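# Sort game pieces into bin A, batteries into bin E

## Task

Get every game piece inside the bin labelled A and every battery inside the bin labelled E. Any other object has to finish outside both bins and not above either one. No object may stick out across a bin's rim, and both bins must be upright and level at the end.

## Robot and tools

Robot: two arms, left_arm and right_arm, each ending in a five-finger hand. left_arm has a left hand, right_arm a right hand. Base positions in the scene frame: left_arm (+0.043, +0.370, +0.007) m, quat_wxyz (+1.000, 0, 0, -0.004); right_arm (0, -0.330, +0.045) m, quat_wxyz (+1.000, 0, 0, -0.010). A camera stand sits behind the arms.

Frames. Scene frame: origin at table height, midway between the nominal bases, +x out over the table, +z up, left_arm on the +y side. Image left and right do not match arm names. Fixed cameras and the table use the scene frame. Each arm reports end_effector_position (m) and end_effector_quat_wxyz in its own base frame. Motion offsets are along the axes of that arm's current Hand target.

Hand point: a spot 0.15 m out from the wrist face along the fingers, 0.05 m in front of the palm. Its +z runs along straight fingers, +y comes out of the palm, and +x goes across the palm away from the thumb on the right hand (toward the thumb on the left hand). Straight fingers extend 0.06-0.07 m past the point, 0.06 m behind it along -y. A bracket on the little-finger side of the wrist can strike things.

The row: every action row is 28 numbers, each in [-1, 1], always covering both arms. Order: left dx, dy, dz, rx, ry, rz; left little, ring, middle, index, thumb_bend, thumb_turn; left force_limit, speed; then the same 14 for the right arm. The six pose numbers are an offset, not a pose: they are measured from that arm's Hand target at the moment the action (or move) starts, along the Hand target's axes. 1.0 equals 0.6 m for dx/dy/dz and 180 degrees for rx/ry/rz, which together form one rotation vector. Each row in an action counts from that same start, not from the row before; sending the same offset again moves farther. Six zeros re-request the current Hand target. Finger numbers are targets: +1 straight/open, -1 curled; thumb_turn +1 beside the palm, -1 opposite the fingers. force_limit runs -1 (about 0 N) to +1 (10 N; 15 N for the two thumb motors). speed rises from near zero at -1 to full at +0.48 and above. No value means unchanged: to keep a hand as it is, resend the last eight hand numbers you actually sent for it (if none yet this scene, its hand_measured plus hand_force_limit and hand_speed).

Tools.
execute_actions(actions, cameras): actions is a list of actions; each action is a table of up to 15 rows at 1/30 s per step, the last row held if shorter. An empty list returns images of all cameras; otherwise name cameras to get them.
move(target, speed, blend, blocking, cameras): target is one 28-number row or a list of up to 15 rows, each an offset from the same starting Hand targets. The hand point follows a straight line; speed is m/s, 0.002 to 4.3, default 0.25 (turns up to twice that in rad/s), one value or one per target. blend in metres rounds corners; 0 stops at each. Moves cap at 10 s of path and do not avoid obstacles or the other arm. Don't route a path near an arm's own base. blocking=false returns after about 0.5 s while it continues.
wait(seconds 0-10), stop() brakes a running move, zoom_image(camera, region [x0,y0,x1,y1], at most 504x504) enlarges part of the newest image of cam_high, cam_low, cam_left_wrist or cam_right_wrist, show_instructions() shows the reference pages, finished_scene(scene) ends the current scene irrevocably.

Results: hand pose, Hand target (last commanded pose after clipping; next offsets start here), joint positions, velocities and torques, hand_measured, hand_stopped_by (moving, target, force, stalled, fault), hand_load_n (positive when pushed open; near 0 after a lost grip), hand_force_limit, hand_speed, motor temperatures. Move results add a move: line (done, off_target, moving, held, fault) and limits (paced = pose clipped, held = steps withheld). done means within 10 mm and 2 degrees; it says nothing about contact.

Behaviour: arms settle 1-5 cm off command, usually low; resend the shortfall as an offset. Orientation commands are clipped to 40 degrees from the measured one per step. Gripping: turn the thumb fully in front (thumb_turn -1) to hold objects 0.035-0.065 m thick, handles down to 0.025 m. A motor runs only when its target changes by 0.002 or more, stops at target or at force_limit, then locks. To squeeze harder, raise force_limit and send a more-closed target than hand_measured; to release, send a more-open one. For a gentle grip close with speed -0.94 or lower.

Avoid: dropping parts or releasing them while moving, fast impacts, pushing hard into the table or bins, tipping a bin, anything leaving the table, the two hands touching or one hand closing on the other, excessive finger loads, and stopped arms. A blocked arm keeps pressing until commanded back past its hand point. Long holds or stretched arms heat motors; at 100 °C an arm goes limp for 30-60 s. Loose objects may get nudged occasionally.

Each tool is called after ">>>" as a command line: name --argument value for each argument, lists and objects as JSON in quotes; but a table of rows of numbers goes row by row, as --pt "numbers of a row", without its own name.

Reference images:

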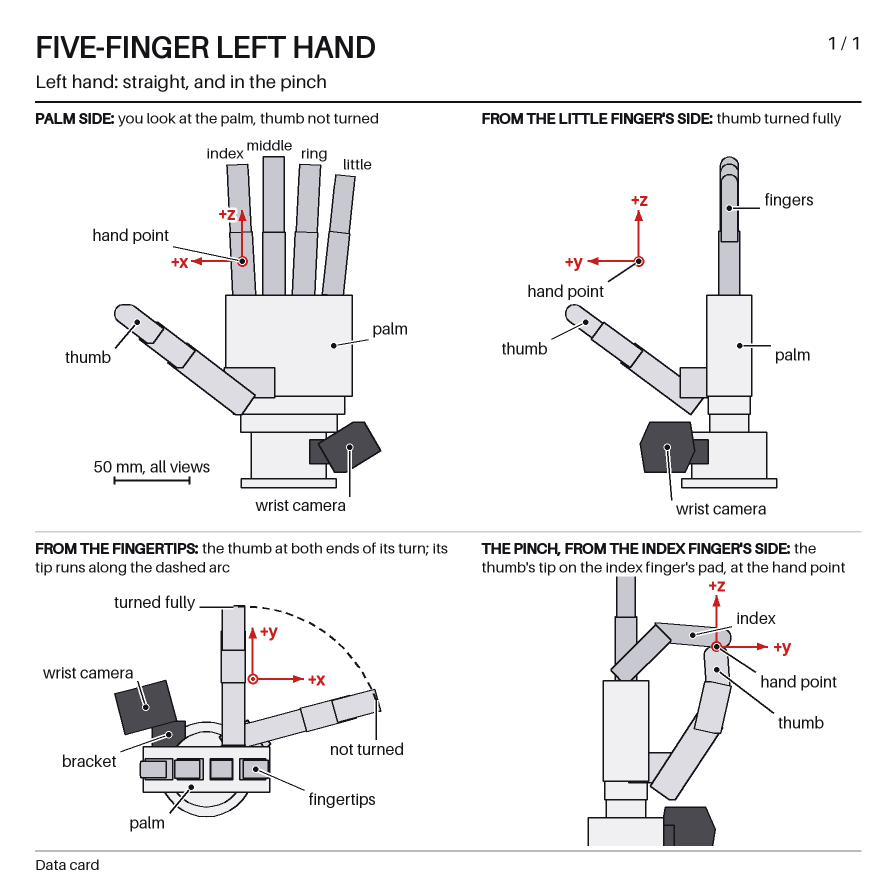

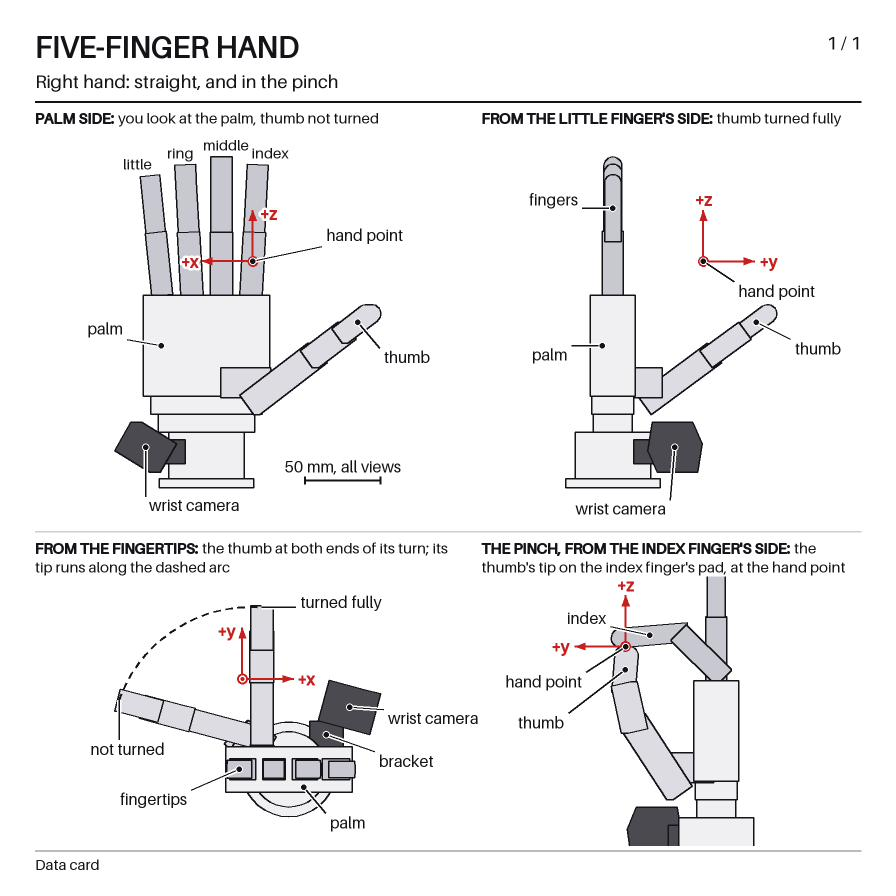

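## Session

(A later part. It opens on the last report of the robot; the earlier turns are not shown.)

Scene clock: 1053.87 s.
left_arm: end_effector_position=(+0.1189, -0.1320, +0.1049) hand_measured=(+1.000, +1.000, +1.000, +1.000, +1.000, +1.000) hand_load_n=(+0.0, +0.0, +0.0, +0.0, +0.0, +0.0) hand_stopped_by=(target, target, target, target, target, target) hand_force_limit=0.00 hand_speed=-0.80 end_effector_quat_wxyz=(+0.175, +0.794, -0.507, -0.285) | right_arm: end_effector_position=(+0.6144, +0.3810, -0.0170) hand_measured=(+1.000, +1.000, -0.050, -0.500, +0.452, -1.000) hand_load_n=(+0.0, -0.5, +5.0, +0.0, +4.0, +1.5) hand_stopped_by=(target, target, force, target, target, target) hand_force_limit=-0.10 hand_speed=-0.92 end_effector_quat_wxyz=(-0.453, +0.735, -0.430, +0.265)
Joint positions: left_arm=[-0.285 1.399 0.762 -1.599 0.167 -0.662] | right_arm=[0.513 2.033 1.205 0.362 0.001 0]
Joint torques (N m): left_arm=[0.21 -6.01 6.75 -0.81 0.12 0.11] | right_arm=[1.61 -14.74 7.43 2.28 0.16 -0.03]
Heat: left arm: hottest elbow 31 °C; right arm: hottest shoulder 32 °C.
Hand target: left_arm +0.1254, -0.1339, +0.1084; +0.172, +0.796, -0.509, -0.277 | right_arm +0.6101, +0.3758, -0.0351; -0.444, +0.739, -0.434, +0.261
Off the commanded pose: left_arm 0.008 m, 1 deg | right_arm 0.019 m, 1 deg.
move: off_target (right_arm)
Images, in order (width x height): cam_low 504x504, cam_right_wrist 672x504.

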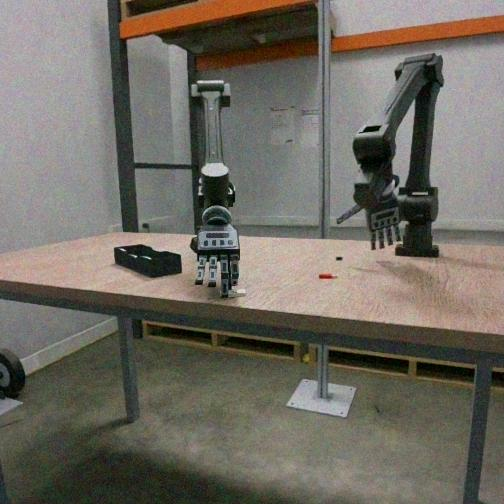

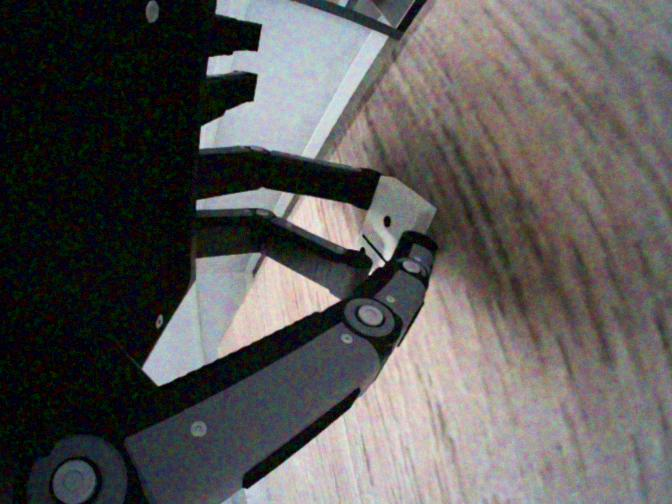

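>>> move --pt "0 0 0 0 0 0 1 1 1 1 1 1 0 -0.8 0 -0.1619 -0.086 0 0 0 1 1 -0.5 -0.5 0.45 -1 -0.1 -0.92" --pt "0 0 0 0 0 0 1 1 1 1 1 1 0 -0.8 0.3758 0.0202 -0.518 0 -0.1668 -0.0886 1 1 -0.5 -0.5 0.45 -1 -0.1 -0.92" --speed '[0.07,0.15]' --blend '[0.03,0]' --cameras '["cam_right_wrist","cam_low","cam_high"]'

>>> zoom_image --camera "cam_high" --region '[170, 300, 290, 450]'

Scene clock: 1067.37 s.
left_arm: end_effector_position=(+0.1189, -0.1320, +0.1049) hand_measured=(+1.000, +1.000, +1.000, +1.000, +1.000, +1.000) hand_load_n=(+0.0, +0.0, +0.0, +0.0, +0.0, +0.0) hand_stopped_by=(target, target, target, target, target, target) hand_force_limit=0.00 hand_speed=-0.80 end_effector_quat_wxyz=(+0.175, +0.794, -0.507, -0.285) | right_arm: end_effector_position=(+0.4533, +0.0468, +0.0847) hand_measured=(+1.000, +1.000, -0.050, -0.500, +0.452, -1.000) hand_load_n=(+0.0, -0.5, +5.0, +0.0, +4.0, +1.5) hand_stopped_by=(target, target, force, target, target, target) hand_force_limit=-0.10 hand_speed=-0.92 end_effector_quat_wxyz=(-0.500, +0.833, -0.216, +0.101)
Joint positions: left_arm=[-0.285 1.399 0.762 -1.599 0.167 -0.662] | right_arm=[-0.223 1.562 0.973 -0.587 -1.024 -1.063]
Joint torques (N m): left_arm=[0.15 -6.01 6.75 -0.81 0.12 0.11] | right_arm=[1.9 -9.7 13.49 0.43 -0.79 -0.14]
Heat: left arm: hottest elbow 31 °C; right arm: hottest shoulder 32 °C.
Hand target: left_arm +0.1254, -0.1339, +0.1084; +0.172, +0.796, -0.509, -0.277 | right_arm +0.4749, +0.0426, +0.1004; -0.501, +0.834, -0.199, +0.120
Off the commanded pose: left_arm 0.008 m, 1 deg | right_arm 0.027 m, 3 deg.
move: off_target (right_arm)
Images, in order (width x height): cam_high 504x504, cam_low 504x504, cam_right_wrist 672x504.

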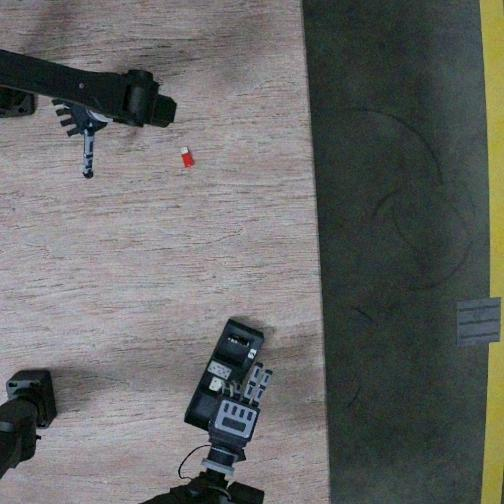

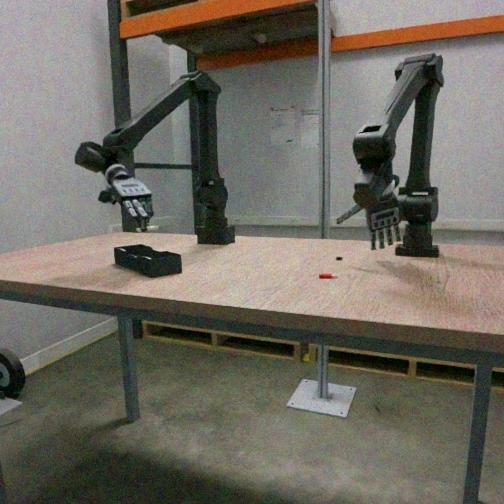

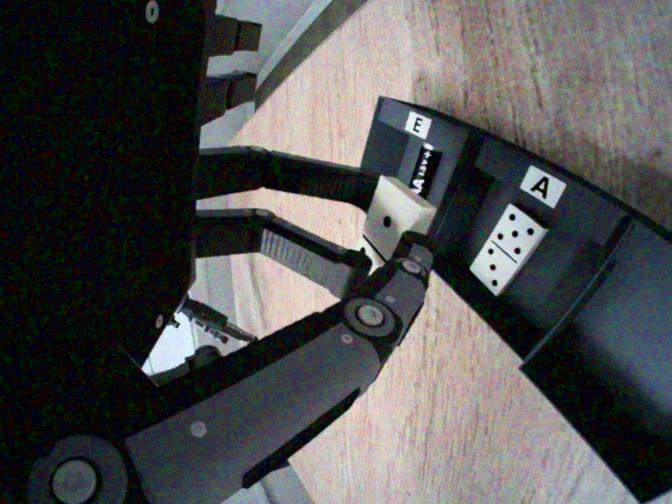

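Scaled by 3.360 from the camera's 504x504 image, which has a finer 720x720 frame.

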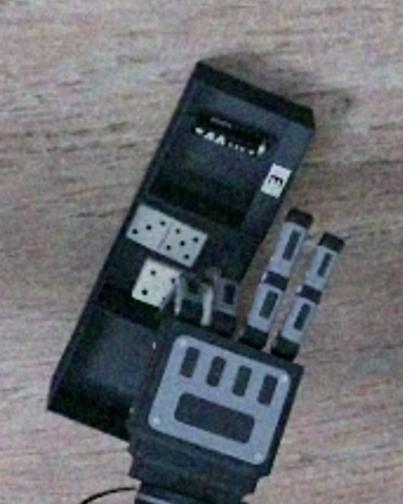

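>>> move --target '[0,0,0,0,0,0,1,1,1,1,1,1,0,-0.8,-0.0693,0.1112,0.0228,0,0,0,1,1,-0.5,-0.5,0.45,-1,-0.1,-0.92]' --speed 0.07 --cameras '["cam_right_wrist"]'

Scene clock: 1074.73 s.
left_arm: end_effector_position=(+0.1189, -0.1320, +0.1049) hand_measured=(+1.000, +1.000, +1.000, +1.000, +1.000, +1.000) hand_load_n=(+0.0, +0.0, +0.0, +0.0, +0.0, +0.0) hand_stopped_by=(target, target, target, target, target, target) hand_force_limit=0.00 hand_speed=-0.80 end_effector_quat_wxyz=(+0.175, +0.794, -0.507, -0.285) | right_arm: end_effector_position=(+0.4294, +0.0484, +0.0407) hand_measured=(+1.000, +1.000, -0.050, -0.500, +0.452, -1.000) hand_load_n=(+0.0, +0.0, +5.0, +0.0, +4.0, +1.0) hand_stopped_by=(target, target, force, target, target, target) hand_force_limit=-0.10 hand_speed=-0.92 end_effector_quat_wxyz=(-0.501, +0.834, -0.200, +0.116)
Joint positions: left_arm=[-0.285 1.399 0.762 -1.599 0.167 -0.662] | right_arm=[-0.232 1.576 0.842 -0.433 -1.032 -1.101]
Joint torques (N m): left_arm=[0.21 -6.07 6.76 -0.81 0.12 0.12] | right_arm=[0.97 -8.7 7.43 1.37 -0.78 -0.13]
Heat: left arm: hottest elbow 31 °C; right arm: hottest shoulder 32 °C.
Hand target: left_arm +0.1254, -0.1339, +0.1084; +0.172, +0.796, -0.509, -0.277 | right_arm +0.4291, +0.0442, +0.0350; -0.501, +0.834, -0.199, +0.120
Off the commanded pose: left_arm 0.008 m, 1 deg | right_arm 0.007 m, 0 deg.
move: done
Images, in order (width x height): cam_right_wrist 672x504.

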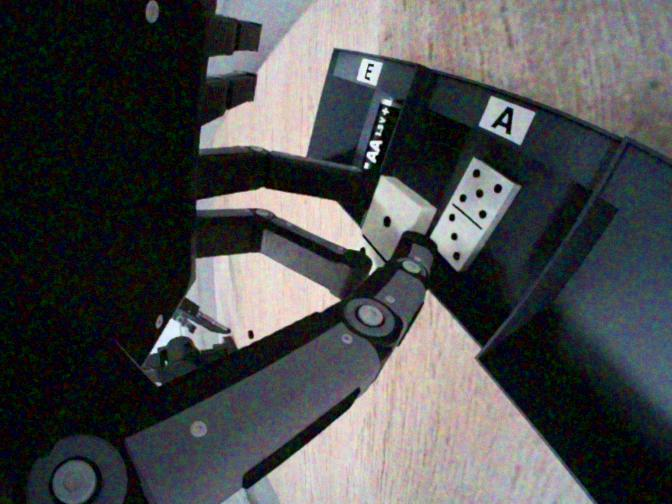

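>>> move --target '[0,0,0,0,0,0,1,1,1,1,1,1,0,-0.8,0.0233,0.0147,0.0078,0,0,0,1,1,-0.5,-0.5,0.45,-1,-0.1,-0.92]' --speed 0.05 --cameras '["cam_right_wrist"]'

Scene clock: 1078.37 s.
left_arm: end_effector_position=(+0.1189, -0.1320, +0.1049) hand_measured=(+1.000, +1.000, +1.000, +1.000, +1.000, +1.000) hand_load_n=(+0.0, +0.0, +0.0, +0.0, +0.0, +0.0) hand_stopped_by=(target, target, target, target, target, target) hand_force_limit=0.00 hand_speed=-0.80 end_effector_quat_wxyz=(+0.175, +0.794, -0.507, -0.285) | right_arm: end_effector_position=(+0.4268, +0.0456, +0.0212) hand_measured=(+1.000, +1.000, -0.050, -0.500, +0.452, -1.000) hand_load_n=(+0.0, +0.0, +5.0, +0.0, +3.5, +1.0) hand_stopped_by=(target, target, force, target, target, target) hand_force_limit=-0.10 hand_speed=-0.92 end_effector_quat_wxyz=(-0.501, +0.834, -0.208, +0.102)
Joint positions: left_arm=[-0.285 1.399 0.762 -1.599 0.167 -0.662] | right_arm=[-0.24 1.627 0.842 -0.426 -1.035 -1.115]
Joint torques (N m): left_arm=[0.21 -5.95 6.76 -0.8 0.12 0.11] | right_arm=[0.97 -9.11 9.78 1.33 -0.8 -0.17]
Heat: left arm: hottest elbow 31 °C; right arm: hottest shoulder 32 °C.
Hand target: left_arm +0.1254, -0.1339, +0.1084; +0.172, +0.796, -0.509, -0.277 | right_arm +0.4416, +0.0379, +0.0250; -0.501, +0.834, -0.199, +0.120
Off the commanded pose: left_arm 0.008 m, 1 deg | right_arm 0.017 m, 2 deg.
move: off_target (right_arm)
Images, in order (width x height): cam_right_wrist 672x504.

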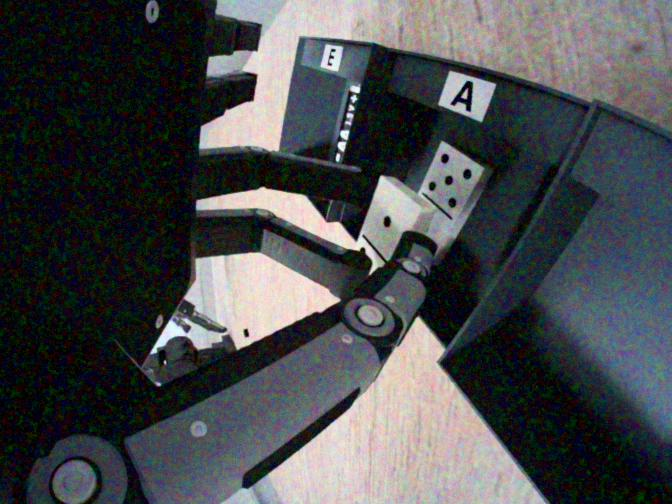

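>>> move --target '[0,0,0,0,0,0,1,1,1,1,1,1,0,-0.8,0.02,0,0,0,0,0,1,1,-0.5,-0.5,0.45,-1,-0.1,-0.92]' --speed 0.05 --cameras '["cam_right_wrist"]'

Scene clock: 1082.53 s.
left_arm: end_effector_position=(+0.1189, -0.1320, +0.1049) hand_measured=(+1.000, +1.000, +1.000, +1.000, +1.000, +1.000) hand_load_n=(+0.0, +0.0, -0.5, +0.0, +0.0, +0.0) hand_stopped_by=(target, target, target, target, target, target) hand_force_limit=0.00 hand_speed=-0.80 end_effector_quat_wxyz=(+0.175, +0.794, -0.507, -0.285) | right_arm: end_effector_position=(+0.4308, +0.0422, +0.0168) hand_measured=(+1.000, +1.000, -0.050, -0.500, +0.452, -1.000) hand_load_n=(+0.0, -0.5, +4.5, +0.0, +3.5, +1.0) hand_stopped_by=(target, target, force, target, target, target) hand_force_limit=-0.10 hand_speed=-0.92 end_effector_quat_wxyz=(-0.501, +0.834, -0.208, +0.103)
Joint positions: left_arm=[-0.285 1.399 0.762 -1.599 0.167 -0.662] | right_arm=[-0.246 1.647 0.854 -0.426 -1.038 -1.126]
Joint torques (N m): left_arm=[0.21 -6.07 6.74 -0.81 0.12 0.11] | right_arm=[1.03 -9.05 11.7 0.49 -0.77 -0.13]
Heat: left arm: hottest elbow 31 °C; right arm: hottest shoulder 32 °C.
Hand target: left_arm +0.1254, -0.1339, +0.1084; +0.172, +0.796, -0.509, -0.277 | right_arm +0.4524, +0.0325, +0.0251; -0.501, +0.834, -0.199, +0.120
Off the commanded pose: left_arm 0.008 m, 1 deg | right_arm 0.025 m, 2 deg.
move: off_target (right_arm)
Images, in order (width x height): cam_right_wrist 672x504.

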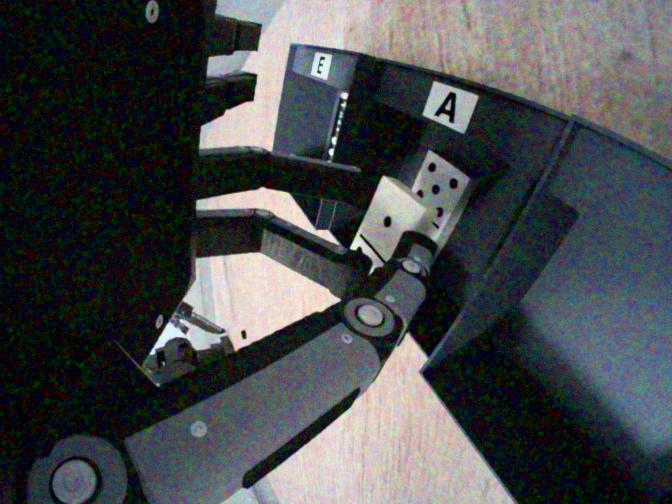

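>>> move --pt "0 0 0 0 0 0 1 1 1 1 1 1 0 -0.8 0.0048 -0.1043 -0.0347 0 0 0 1 1 -0.5 -0.5 0.45 -1 -0.1 -0.92" --pt "0 0 0 0 0 0 1 1 1 1 1 1 0 -0.8 -0.027 -0.0146 -0.0076 0 0 0 1 1 -0.5 -0.5 0.45 -1 -0.1 -0.92" --speed 0.07 --cameras '["cam_right_wrist"]'

Scene clock: 1090.73 s.
left_arm: end_effector_position=(+0.1189, -0.1320, +0.1049) hand_measured=(+1.000, +1.000, +1.000, +1.000, +1.000, +1.000) hand_load_n=(+0.0, +0.0, +0.0, +0.0, +0.0, +0.0) hand_stopped_by=(target, target, target, target, target, target) hand_force_limit=0.00 hand_speed=-0.80 end_effector_quat_wxyz=(+0.175, +0.794, -0.507, -0.285) | right_arm: end_effector_position=(+0.4384, +0.0417, +0.0400) hand_measured=(+1.000, +1.000, -0.050, -0.500, +0.452, -1.000) hand_load_n=(+0.0, +0.0, +4.0, +0.0, +3.5, +1.0) hand_stopped_by=(target, target, force, target, target, target) hand_force_limit=-0.10 hand_speed=-0.92 end_effector_quat_wxyz=(-0.500, +0.834, -0.202, +0.117)
Joint positions: left_arm=[-0.285 1.399 0.762 -1.599 0.167 -0.662] | right_arm=[-0.243 1.6 0.871 -0.448 -1.034 -1.112]
Joint torques (N m): left_arm=[0.15 -6.01 6.76 -0.8 0.12 0.11] | right_arm=[1.49 -9.17 7.49 1.42 -0.79 -0.14]
Heat: left arm: hottest elbow 31 °C; right arm: hottest shoulder 32 °C.
Hand target: left_arm +0.1254, -0.1339, +0.1084; +0.172, +0.796, -0.509, -0.277 | right_arm +0.4380, +0.0399, +0.0350; -0.501, +0.834, -0.199, +0.120
Off the commanded pose: left_arm 0.008 m, 1 deg | right_arm 0.005 m, 0 deg.
move: done
Images, in order (width x height): cam_right_wrist 672x504.

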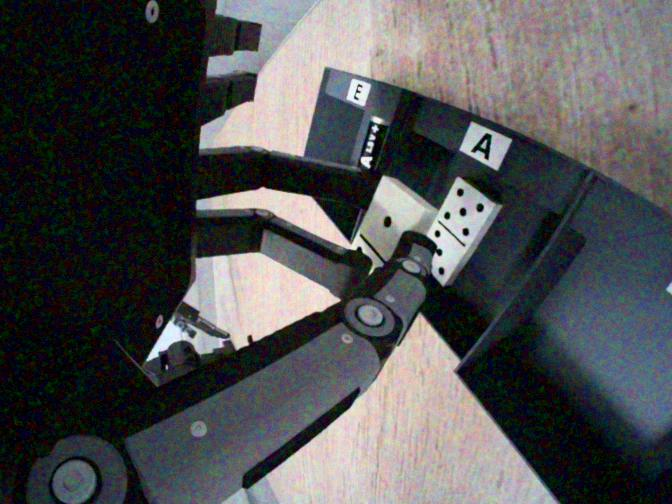

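>>> move --target '[0,0,0,0,0,0,1,1,1,1,1,1,0,-0.8,0,0.0545,0.0289,0,0,0,1,1,-0.5,-0.5,0.45,-1,-0.1,-0.92]' --speed 0.05 --cameras '["cam_right_wrist"]'

Scene clock: 1099.90 s.
left_arm: end_effector_position=(+0.1189, -0.1320, +0.1049) hand_measured=(+1.000, +1.000, +1.000, +1.000, +1.000, +1.000) hand_load_n=(+0.0, +0.0, +0.0, +0.0, +0.0, +0.0) hand_stopped_by=(target, target, target, target, target, target) hand_force_limit=0.00 hand_speed=-0.80 end_effector_quat_wxyz=(+0.175, +0.794, -0.507, -0.285) | right_arm: end_effector_position=(+0.4400, +0.0413, +0.0043) hand_measured=(+1.000, +1.000, -0.050, -0.500, +0.452, -1.000) hand_load_n=(+0.0, +0.0, +4.5, +0.0, +3.5, +1.0) hand_stopped_by=(target, target, force, target, target, target) hand_force_limit=-0.10 hand_speed=-0.92 end_effector_quat_wxyz=(-0.500, +0.834, -0.201, +0.119)
Joint positions: left_arm=[-0.285 1.399 0.762 -1.599 0.167 -0.662] | right_arm=[-0.243 1.678 0.844 -0.339 -1.034 -1.112]
Joint torques (N m): left_arm=[0.15 -6.01 6.74 -0.83 0.12 0.11] | right_arm=[1.38 -9.58 6.57 1.4 -0.77 -0.14]
Heat: left arm: hottest elbow 31 °C; right arm: hottest shoulder 32 °C.
Hand target: left_arm +0.1254, -0.1339, +0.1084; +0.172, +0.796, -0.509, -0.277 | right_arm +0.4379, +0.0398, -0.0021; -0.501, +0.834, -0.199, +0.120
Off the commanded pose: left_arm 0.008 m, 1 deg | right_arm 0.007 m, 0 deg.
move: done
Images, in order (width x height): cam_right_wrist 672x504.

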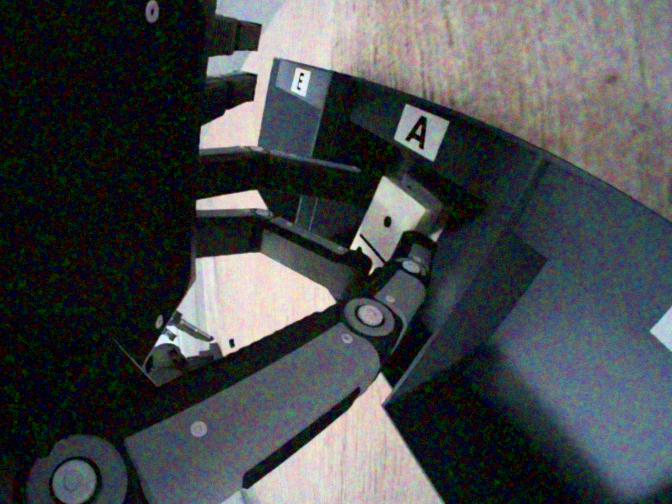

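>>> move --target '[0,0,0,0,0,0,1,1,1,1,1,1,0,-0.8,0,0,0,0,0,0,1,1,0.03,-0.3,0.6,-1,-0.1,-0.85]' --speed 0.05 --cameras '["cam_right_wrist"]'

Scene clock: 1103.20 s.
left_arm: end_effector_position=(+0.1189, -0.1320, +0.1049) hand_measured=(+1.000, +1.000, +1.000, +1.000, +1.000, +1.000) hand_load_n=(+0.5, +0.0, +0.0, +0.0, +0.0, +0.0) hand_stopped_by=(target, target, target, target, target, target) hand_force_limit=0.00 hand_speed=-0.80 end_effector_quat_wxyz=(+0.175, +0.794, -0.507, -0.285) | right_arm: end_effector_position=(+0.4401, +0.0413, +0.0043) hand_measured=(+1.000, +1.000, +0.030, -0.300, +0.600, -1.000) hand_load_n=(+0.0, +0.0, +0.0, +0.0, +0.0, +0.0) hand_stopped_by=(target, target, target, target, target, target) hand_force_limit=-0.10 hand_speed=-0.85 end_effector_quat_wxyz=(-0.501, +0.834, -0.201, +0.119)
Joint positions: left_arm=[-0.285 1.399 0.762 -1.599 0.167 -0.662] | right_arm=[-0.243 1.678 0.844 -0.338 -1.035 -1.112]
Joint torques (N m): left_arm=[0.15 -6.07 6.75 -0.81 0.12 0.11] | right_arm=[1.55 -9.41 6.58 1.36 -0.77 -0.14]
Heat: left arm: hottest elbow 31 °C; right arm: hottest shoulder 32 °C.
Hand target: left_arm +0.1254, -0.1339, +0.1084; +0.172, +0.796, -0.509, -0.277 | right_arm +0.4380, +0.0398, -0.0020; -0.501, +0.834, -0.199, +0.120
Off the commanded pose: left_arm 0.008 m, 1 deg | right_arm 0.007 m, 0 deg.
move: done
Images, in order (width x height): cam_right_wrist 672x504.

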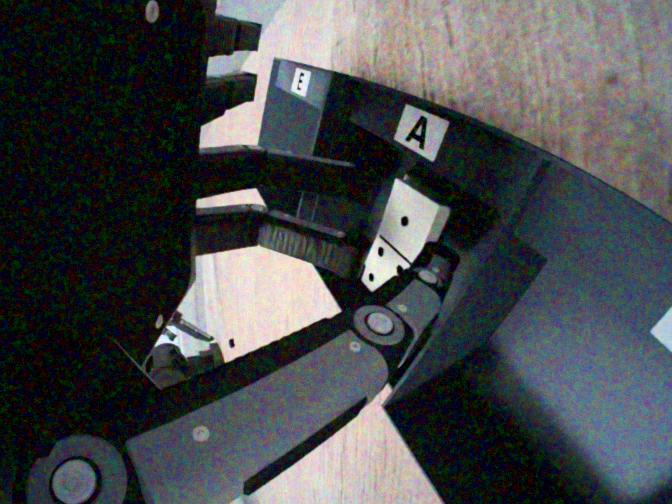

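Released. Raising straight up and checking from above.

>>> move --pt "0 0 0 0 0 0 1 1 1 1 1 1 0 -0.8 0.0147 -0.1508 -0.0713 0 0 0 1 1 0.03 -0.3 0.6 -1 -0.1 -0.85" --pt "0 0 0 0 0 0 1 1 1 1 1 1 0 -0.8 -0.15 -0.25 -0.35 0 0 0 1 1 0.3 0.3 0.6 -1 -0.1 0" --speed '[0.06,0.2]' --cameras '["cam_high","cam_low"]'

>>> zoom_image --camera "cam_high" --region '[170, 300, 290, 450]'

Scene clock: 1110.43 s.
left_arm: end_effector_position=(+0.1189, -0.1320, +0.1049) hand_measured=(+1.000, +1.000, +1.000, +1.000, +1.000, +1.000) hand_load_n=(+0.0, +0.0, +0.0, +0.0, +0.0, +0.0) hand_stopped_by=(target, target, target, target, target, target) hand_force_limit=0.00 hand_speed=-0.80 end_effector_quat_wxyz=(+0.175, +0.794, -0.507, -0.285) | right_arm: end_effector_position=(+0.2912, -0.0114, +0.2133) hand_measured=(+1.000, +1.000, +0.300, +0.300, +0.600, -1.000) hand_load_n=(+0.0, +0.0, +0.0, +0.0, +0.0, +0.0) hand_stopped_by=(target, target, target, target, target, target) hand_force_limit=-0.10 hand_speed=0.00 end_effector_quat_wxyz=(-0.505, +0.831, -0.211, +0.100)
Joint positions: left_arm=[-0.285 1.399 0.762 -1.599 0.167 -0.662] | right_arm=[-0.539 1.185 0.979 -1.541 -1.074 -1.719]
Joint torques (N m): left_arm=[0.09 -6.01 6.74 -0.83 0.12 0.11] | right_arm=[1.26 -4.07 14.2 -0.47 -0.83 -0.14]
Heat: left arm: hottest elbow 31 °C; right arm: hottest shoulder 32 °C.
Hand target: left_arm +0.1254, -0.1339, +0.1084; +0.172, +0.796, -0.509, -0.277 | right_arm +0.3056, -0.0219, +0.2290; -0.501, +0.834, -0.199, +0.120
Off the commanded pose: left_arm 0.008 m, 1 deg | right_arm 0.024 m, 3 deg.
move: off_target (right_arm); target 2's new numbers were sent with right_arm's hand 0.024 m and 3 deg from that target
Images, in order (width x height): cam_high 504x504, cam_low 504x504.

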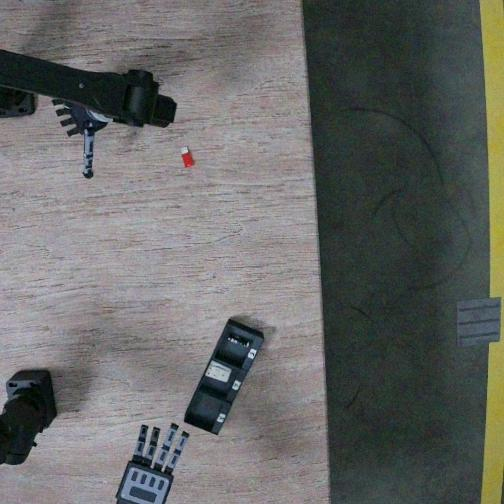

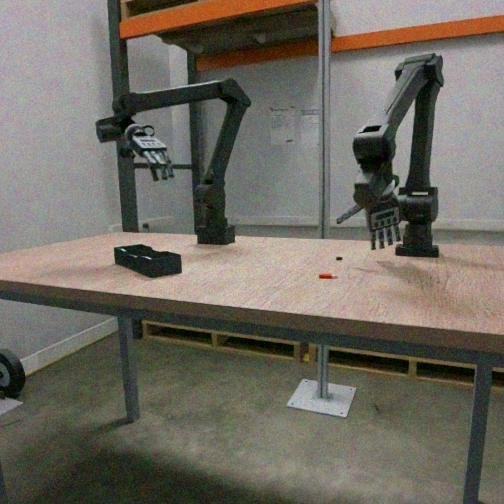

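Scaled by 3.360 from the camera's 504x504 image, which has a finer 720x720 frame.

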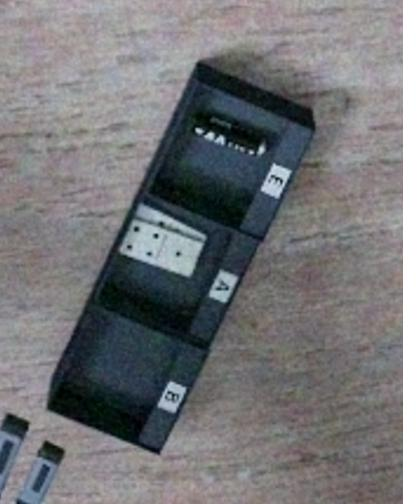

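>>> move --pt "-0.0532 0.1112 -0.1571 0 0 0 1 1 1 1 1 1 0 -0.8 0 0 0 0 0 0 1 1 0.3 0.3 0.6 -1 -0.1 0" --pt "0.1673 0.0918 -0.3542 0.526 0.1739 0.3468 1 1 0.3 0.3 0.45 -1 0 0 0 0 0 0 0 0 1 1 0.3 0.3 0.6 -1 -0.1 0" --speed '[0.1,0.2]' --cameras '["all"]'

Scene clock: 1157.27 s.
left_arm: end_effector_position=(+0.2486, -0.2470, +0.2701) hand_measured=(+1.000, +1.000, +0.300, +0.300, +0.450, -1.000) hand_load_n=(+0.0, +0.0, +0.0, +0.0, +0.0, +0.0) hand_stopped_by=(target, target, target, target, target, target) hand_force_limit=0.00 hand_speed=0.00 end_effector_quat_wxyz=(+0.210, -0.374, +0.782, -0.453) | right_arm: end_effector_position=(+0.2912, -0.0114, +0.2133) hand_measured=(+1.000, +1.000, +0.300, +0.300, +0.600, -1.000) hand_load_n=(+0.0, +0.0, +0.0, +0.0, +0.0, +0.0) hand_stopped_by=(target, target, target, target, target, target) hand_force_limit=-0.10 hand_speed=0.00 end_effector_quat_wxyz=(-0.505, +0.831, -0.211, +0.100)
Joint positions: left_arm=[-0.69 0.668 0.767 -0.624 0.001 -0.012] | right_arm=[-0.539 1.185 0.979 -1.541 -1.074 -1.719]
Joint torques (N m): left_arm=[-0.26 -1.73 9.55 2.35 0.05 0.25] | right_arm=[1.32 -4.07 14.26 -0.46 -0.84 -0.15]
Motor temperatures (°C): left_arm=[28 26 32 23 24 23] | right_arm=[29 31 31 25 24 23]
Heat: left arm: hottest elbow 32 °C; right arm: hottest shoulder 31 °C.
Hand target: left_arm +0.2501, -0.2498, +0.2796; +0.217, -0.363, +0.777, -0.467 | right_arm +0.3056, -0.0219, +0.2290; -0.501, +0.834, -0.199, +0.120
Off the commanded pose: left_arm 0.010 m, 2 deg | right_arm 0.024 m, 3 deg.
move: off_target (right_arm)

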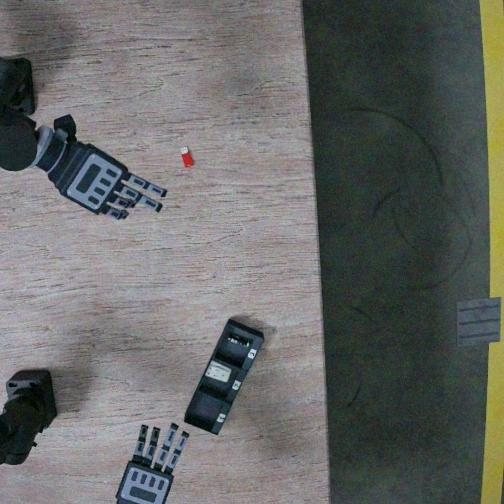

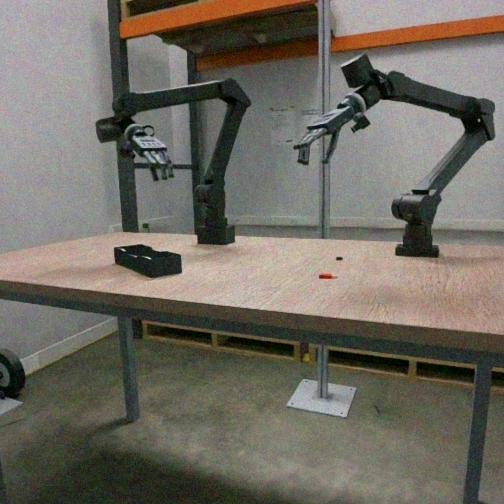

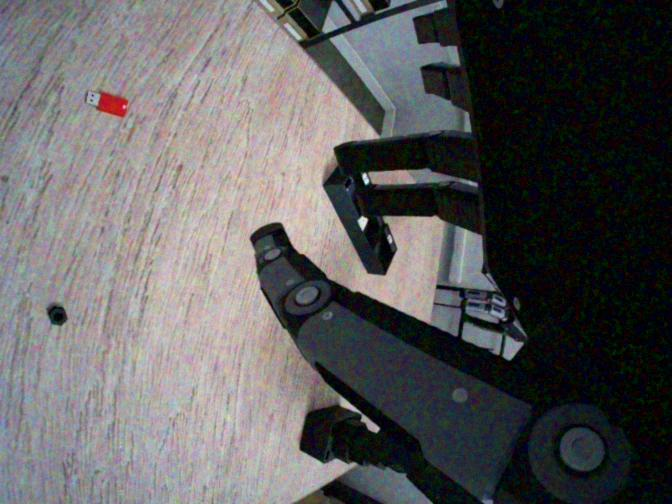

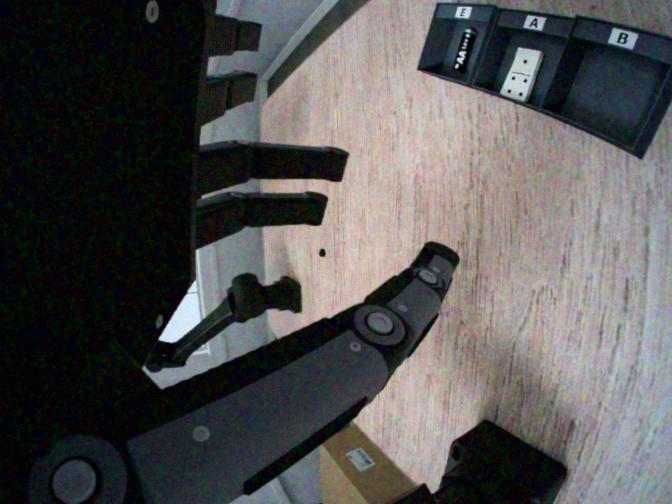

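>>> move --target '[0.074,0.3085,-0.0123,0,0,0,1,1,0.3,0.3,0.45,-1,0,0,0,0,0,0,0,0,1,1,0.3,0.3,0.6,-1,-0.1,0]' --speed 0.15 --cameras '["cam_high","cam_left_wrist","cam_low"]'

Scene clock: 1169.10 s.
left_arm: end_effector_position=(+0.1478, -0.2178, +0.1087) hand_measured=(+1.000, +1.000, +0.300, +0.300, +0.450, -1.000) hand_load_n=(+0.0, +0.0, +0.0, +0.0, +0.0, +0.0) hand_stopped_by=(target, target, target, target, target, target) hand_force_limit=0.00 hand_speed=0.00 end_effector_quat_wxyz=(+0.219, -0.359, +0.787, -0.451) | right_arm: end_effector_position=(+0.2912, -0.0114, +0.2133) hand_measured=(+1.000, +1.000, +0.300, +0.300, +0.600, -1.000) hand_load_n=(+0.0, +0.0, +0.0, +0.0, +0.0, +0.0) hand_stopped_by=(target, target, target, target, target, target) hand_force_limit=-0.10 hand_speed=0.00 end_effector_quat_wxyz=(-0.505, +0.831, -0.211, +0.100)
Joint positions: left_arm=[-1.056 0.287 0.271 -0.535 -0.315 -0.164] | right_arm=[-0.539 1.185 0.979 -1.541 -1.074 -1.719]
Joint torques (N m): left_arm=[-0.26 1.79 9.99 2.14 -0.24 -0.05] | right_arm=[1.26 -3.96 14.22 -0.46 -0.83 -0.15]
Heat: left arm: hottest elbow 33 °C; right arm: hottest elbow 32 °C.
Hand target: left_arm +0.1496, -0.2239, +0.1196; +0.217, -0.363, +0.777, -0.466 | right_arm +0.3056, -0.0219, +0.2290; -0.501, +0.834, -0.199, +0.120
Off the commanded pose: left_arm 0.013 m, 2 deg | right_arm 0.024 m, 3 deg.
move: off_target (left_arm, right_arm)
Images, in order (width x height): cam_high 504x504, cam_low 504x504, cam_left_wrist 672x504.

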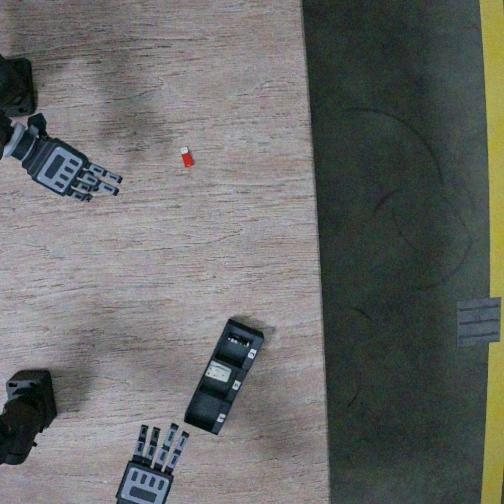

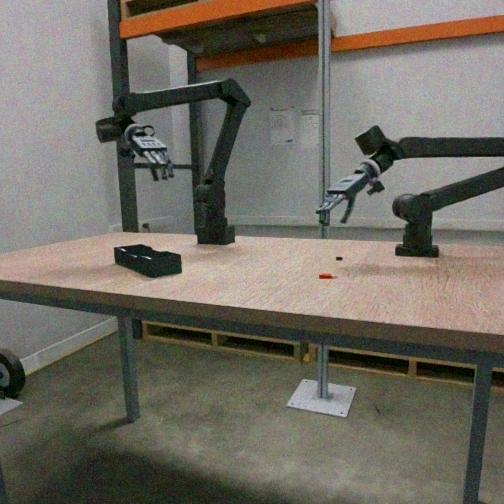

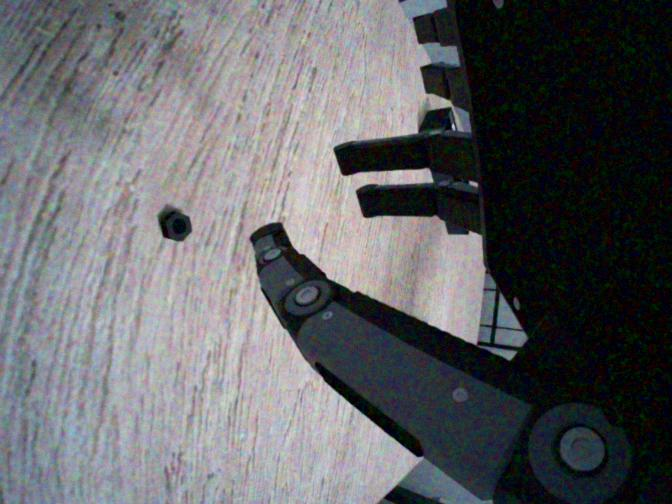

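>>> move --target '[0.013,0.1048,0.0678,0,0,0,1,1,0.3,0.3,0.45,-1,0,0,0,0,0,0,0,0,1,1,0.3,0.3,0.6,-1,-0.1,0]' --speed 0.08 --cameras '["cam_left_wrist","cam_low"]'

>>> zoom_image --camera "cam_low" --region '[280, 180, 400, 300]'

Scene clock: 1176.50 s.
left_arm: end_effector_position=(+0.1480, -0.2274, +0.0393) hand_measured=(+1.000, +1.000, +0.300, +0.300, +0.450, -1.000) hand_load_n=(+0.0, +0.0, +0.0, +0.0, +0.0, +0.0) hand_stopped_by=(target, target, target, target, target, target) hand_force_limit=0.00 hand_speed=0.00 end_effector_quat_wxyz=(+0.220, -0.360, +0.783, -0.457) | right_arm: end_effector_position=(+0.2912, -0.0114, +0.2133) hand_measured=(+1.000, +1.000, +0.300, +0.300, +0.600, -1.000) hand_load_n=(+0.0, +0.0, +0.0, -0.5, +0.0, +0.0) hand_stopped_by=(target, target, target, target, target, target) hand_force_limit=-0.10 hand_speed=0.00 end_effector_quat_wxyz=(-0.505, +0.831, -0.211, +0.100)
Joint positions: left_arm=[-1.094 0.421 0.096 -0.218 -0.35 -0.186] | right_arm=[-0.539 1.185 0.979 -1.541 -1.074 -1.719]
Joint torques (N m): left_arm=[-0.38 2.37 9.39 2.32 -0.25 -0.04] | right_arm=[1.26 -4.07 14.22 -0.44 -0.83 -0.14]
Heat: left arm: hottest elbow 32 °C; right arm: hottest elbow 32 °C.
Hand target: left_arm +0.1494, -0.2340, +0.0451; +0.217, -0.363, +0.777, -0.467 | right_arm +0.3056, -0.0219, +0.2290; -0.501, +0.834, -0.199, +0.120
Off the commanded pose: left_arm 0.009 m, 1 deg | right_arm 0.024 m, 3 deg.
move: off_target (right_arm)
Images, in order (width x height): cam_low 504x504, cam_left_wrist 672x504.

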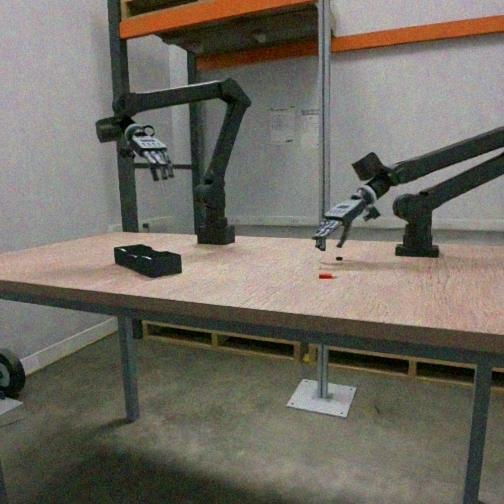

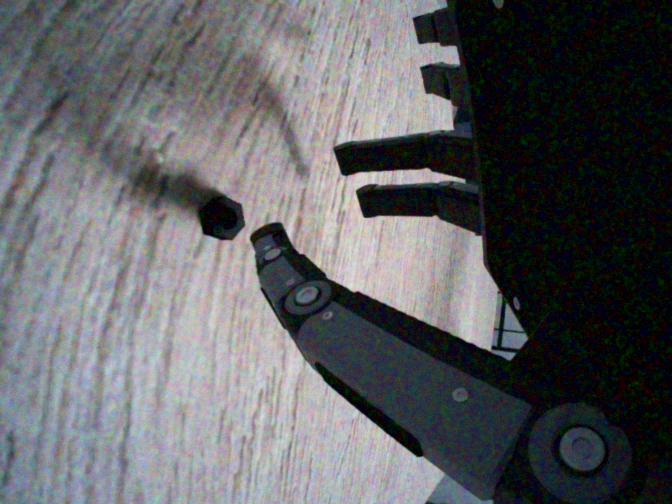

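Scaled by 4.200 from the camera's 504x504 image, which has a finer 720x720 frame.

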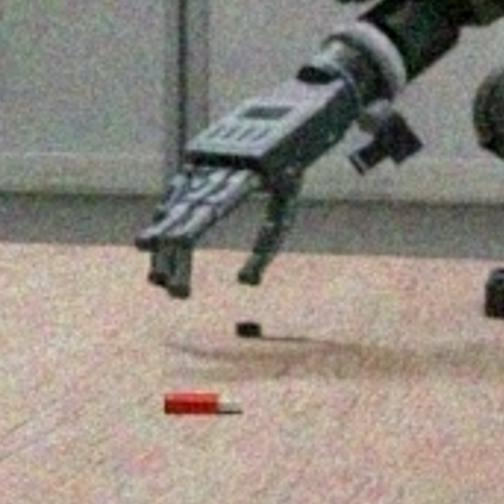

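>>> move --target '[-0.01,0.0355,0.0113,0,0,0,1,1,0.3,0.3,0.45,-1,0,0,0,0,0,0,0,0,1,1,0.3,0.3,0.6,-1,-0.1,0]' --speed 0.05 --cameras '["cam_left_wrist","cam_low"]'

>>> zoom_image --camera "cam_low" --region '[280, 180, 400, 300]'

Scene clock: 1186.77 s.
left_arm: end_effector_position=(+0.1462, -0.2228, +0.0184) hand_measured=(+1.000, +1.000, +0.300, +0.300, +0.450, -1.000) hand_load_n=(+0.0, -0.5, +0.0, +0.0, +0.5, +0.0) hand_stopped_by=(target, target, target, target, target, target) hand_force_limit=0.00 hand_speed=0.00 end_effector_quat_wxyz=(+0.215, -0.362, +0.782, -0.460) | right_arm: end_effector_position=(+0.2912, -0.0114, +0.2133) hand_measured=(+1.000, +1.000, +0.300, +0.300, +0.600, -1.000) hand_load_n=(+0.0, +0.0, +0.0, +0.0, +0.0, +0.0) hand_stopped_by=(target, target, target, target, target, target) hand_force_limit=-0.10 hand_speed=0.00 end_effector_quat_wxyz=(-0.505, +0.831, -0.211, +0.100)
Joint positions: left_arm=[-1.076 0.445 0.037 -0.129 -0.328 -0.186] | right_arm=[-0.539 1.185 0.979 -1.541 -1.074 -1.719]
Joint torques (N m): left_arm=[0.67 2.55 9.06 2.39 -0.09 0.14] | right_arm=[1.26 -4.07 14.22 -0.46 -0.84 -0.15]
Heat: left arm: hottest elbow 33 °C; right arm: hottest elbow 32 °C.
Hand target: left_arm +0.1502, -0.2268, +0.0231; +0.217, -0.363, +0.777, -0.467 | right_arm +0.3056, -0.0219, +0.2290; -0.501, +0.834, -0.199, +0.120
Off the commanded pose: left_arm 0.007 m, 1 deg | right_arm 0.024 m, 3 deg.
move: off_target (right_arm)
Images, in order (width x height): cam_low 504x504, cam_left_wrist 672x504.

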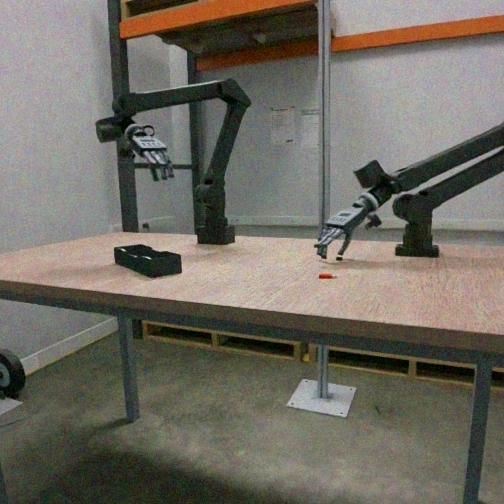

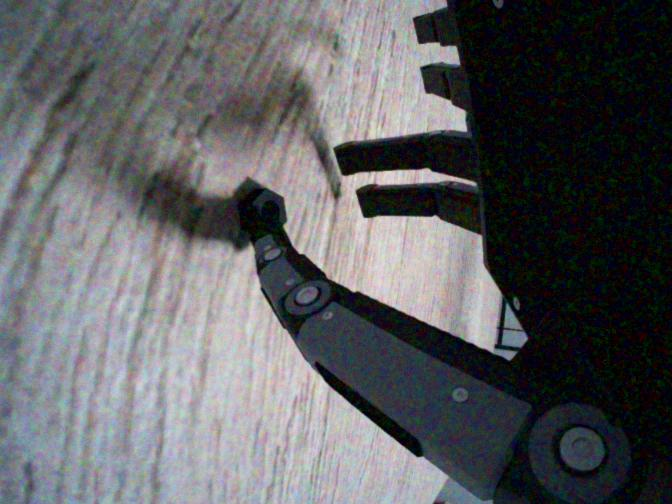

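Scaled by 4.200 from the camera's 504x504 image, which has a finer 720x720 frame.

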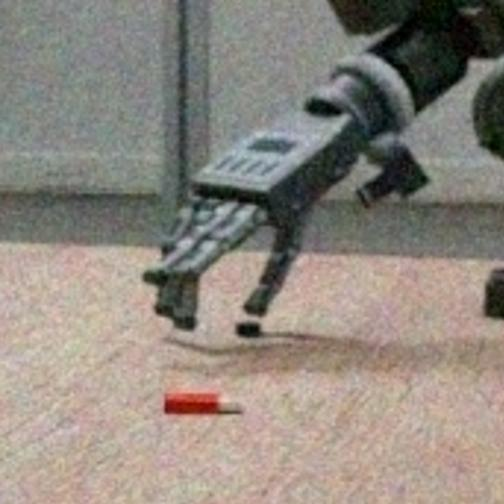

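>>> move --target '[-0.02,-0.012,-0.0098,0,0,0,1,1,0.3,0.3,0.45,-1,0,0,0,0,0,0,0,0,1,1,0.3,0.3,0.6,-1,-0.1,0]' --speed 0.05 --cameras '["cam_left_wrist"]'

Scene clock: 1193.23 s.
left_arm: end_effector_position=(+0.1531, -0.2145, +0.0220) hand_measured=(+1.000, +1.000, +0.300, +0.300, +0.450, -1.000) hand_load_n=(+0.0, +0.0, +0.0, +0.0, +0.0, +0.0) hand_stopped_by=(target, target, target, target, target, target) hand_force_limit=0.00 hand_speed=0.00 end_effector_quat_wxyz=(+0.213, -0.367, +0.779, -0.461) | right_arm: end_effector_position=(+0.2912, -0.0114, +0.2133) hand_measured=(+1.000, +1.000, +0.300, +0.300, +0.600, -1.000) hand_load_n=(+0.0, +0.0, +0.0, +0.0, +0.0, +0.0) hand_stopped_by=(target, target, target, target, target, target) hand_force_limit=-0.10 hand_speed=0.00 end_effector_quat_wxyz=(-0.505, +0.831, -0.211, +0.100)
Joint positions: left_arm=[-0.988 0.382 0.037 -0.178 -0.252 -0.151] | right_arm=[-0.539 1.185 0.979 -1.541 -1.074 -1.719]
Joint torques (N m): left_arm=[0.62 1.32 10.29 1.22 -0.06 0.29] | right_arm=[1.32 -4.01 14.26 -0.47 -0.83 -0.15]
Heat: left arm: hottest elbow 33 °C; right arm: hottest elbow 32 °C.
Hand target: left_arm +0.1564, -0.2165, +0.0321; +0.217, -0.363, +0.777, -0.466 | right_arm +0.3056, -0.0219, +0.2290; -0.501, +0.834, -0.199, +0.120
Off the commanded pose: left_arm 0.011 m, 1 deg | right_arm 0.024 m, 3 deg.
move: off_target (left_arm, right_arm)
Images, in order (width x height): cam_left_wrist 672x504.

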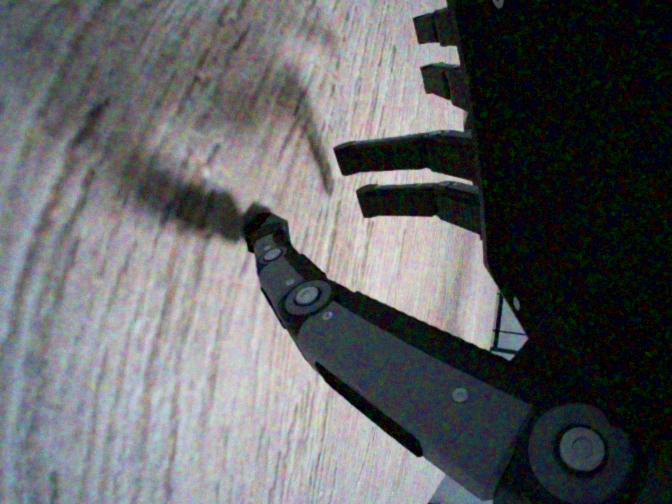

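>>> move --target '[0,0.026,0.01,0,0,0,1,1,0.3,0.3,0.45,-1,0,0,0,0,0,0,0,0,1,1,0.3,0.3,0.6,-1,-0.1,0]' --speed 0.04 --cameras '["cam_left_wrist","cam_low"]'

>>> zoom_image --camera "cam_low" --region '[300, 220, 360, 280]'

Scene clock: 1210.87 s.
left_arm: end_effector_position=(+0.1512, -0.2115, +0.0108) hand_measured=(+1.000, +1.000, +0.300, +0.300, +0.450, -1.000) hand_load_n=(+0.0, +0.0, +0.0, +0.0, +0.0, +0.0) hand_stopped_by=(target, target, target, target, target, target) hand_force_limit=0.00 hand_speed=0.00 end_effector_quat_wxyz=(+0.213, -0.367, +0.780, -0.460) | right_arm: end_effector_position=(+0.2912, -0.0114, +0.2133) hand_measured=(+1.000, +1.000, +0.300, +0.300, +0.600, -1.000) hand_load_n=(+0.0, +0.0, +0.0, +0.0, +0.0, +0.0) hand_stopped_by=(target, target, target, target, target, target) hand_force_limit=-0.10 hand_speed=0.00 end_effector_quat_wxyz=(-0.505, +0.831, -0.211, +0.100)
Joint positions: left_arm=[-0.988 0.394 0.008 -0.14 -0.252 -0.151] | right_arm=[-0.539 1.185 0.979 -1.541 -1.074 -1.719]
Joint torques (N m): left_arm=[0.15 2.67 9.09 2.35 -0.21 0.24] | right_arm=[1.32 -4.07 14.22 -0.46 -0.84 -0.15]
Heat: left arm: hottest elbow 33 °C; right arm: hottest elbow 33 °C.
Hand target: left_arm +0.1548, -0.2152, +0.0154; +0.217, -0.363, +0.777, -0.466 | right_arm +0.3056, -0.0219, +0.2290; -0.501, +0.834, -0.199, +0.120
Off the commanded pose: left_arm 0.007 m, 1 deg | right_arm 0.024 m, 3 deg.
move: off_target (right_arm)
Images, in order (width x height): cam_low 504x504, cam_left_wrist 672x504.

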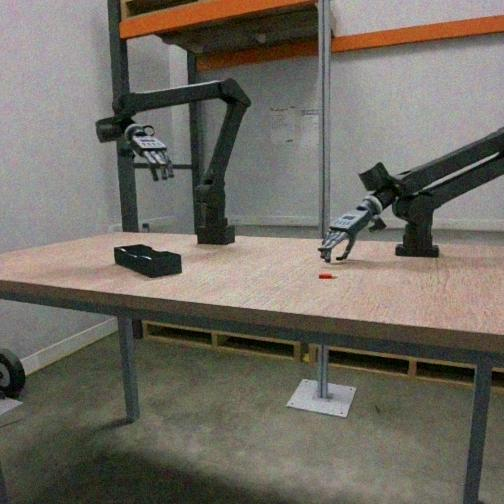

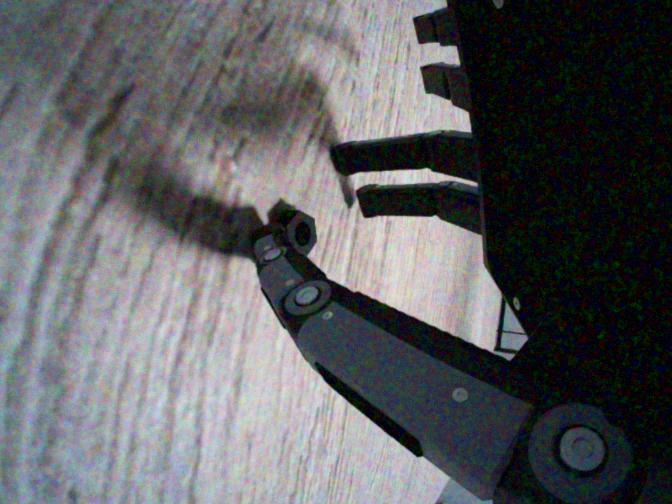

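Scaled by 8.400 from the camera's 504x504 image, which has a finer 720x720 frame.

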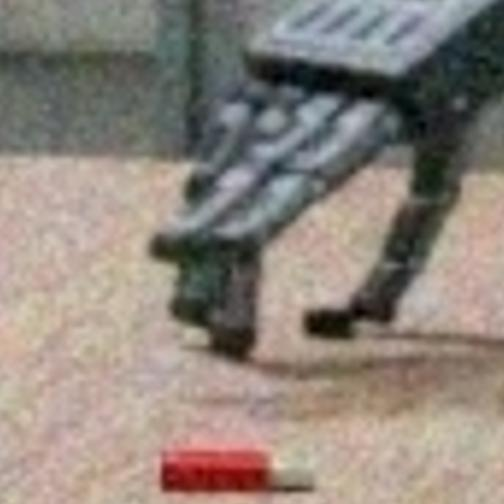

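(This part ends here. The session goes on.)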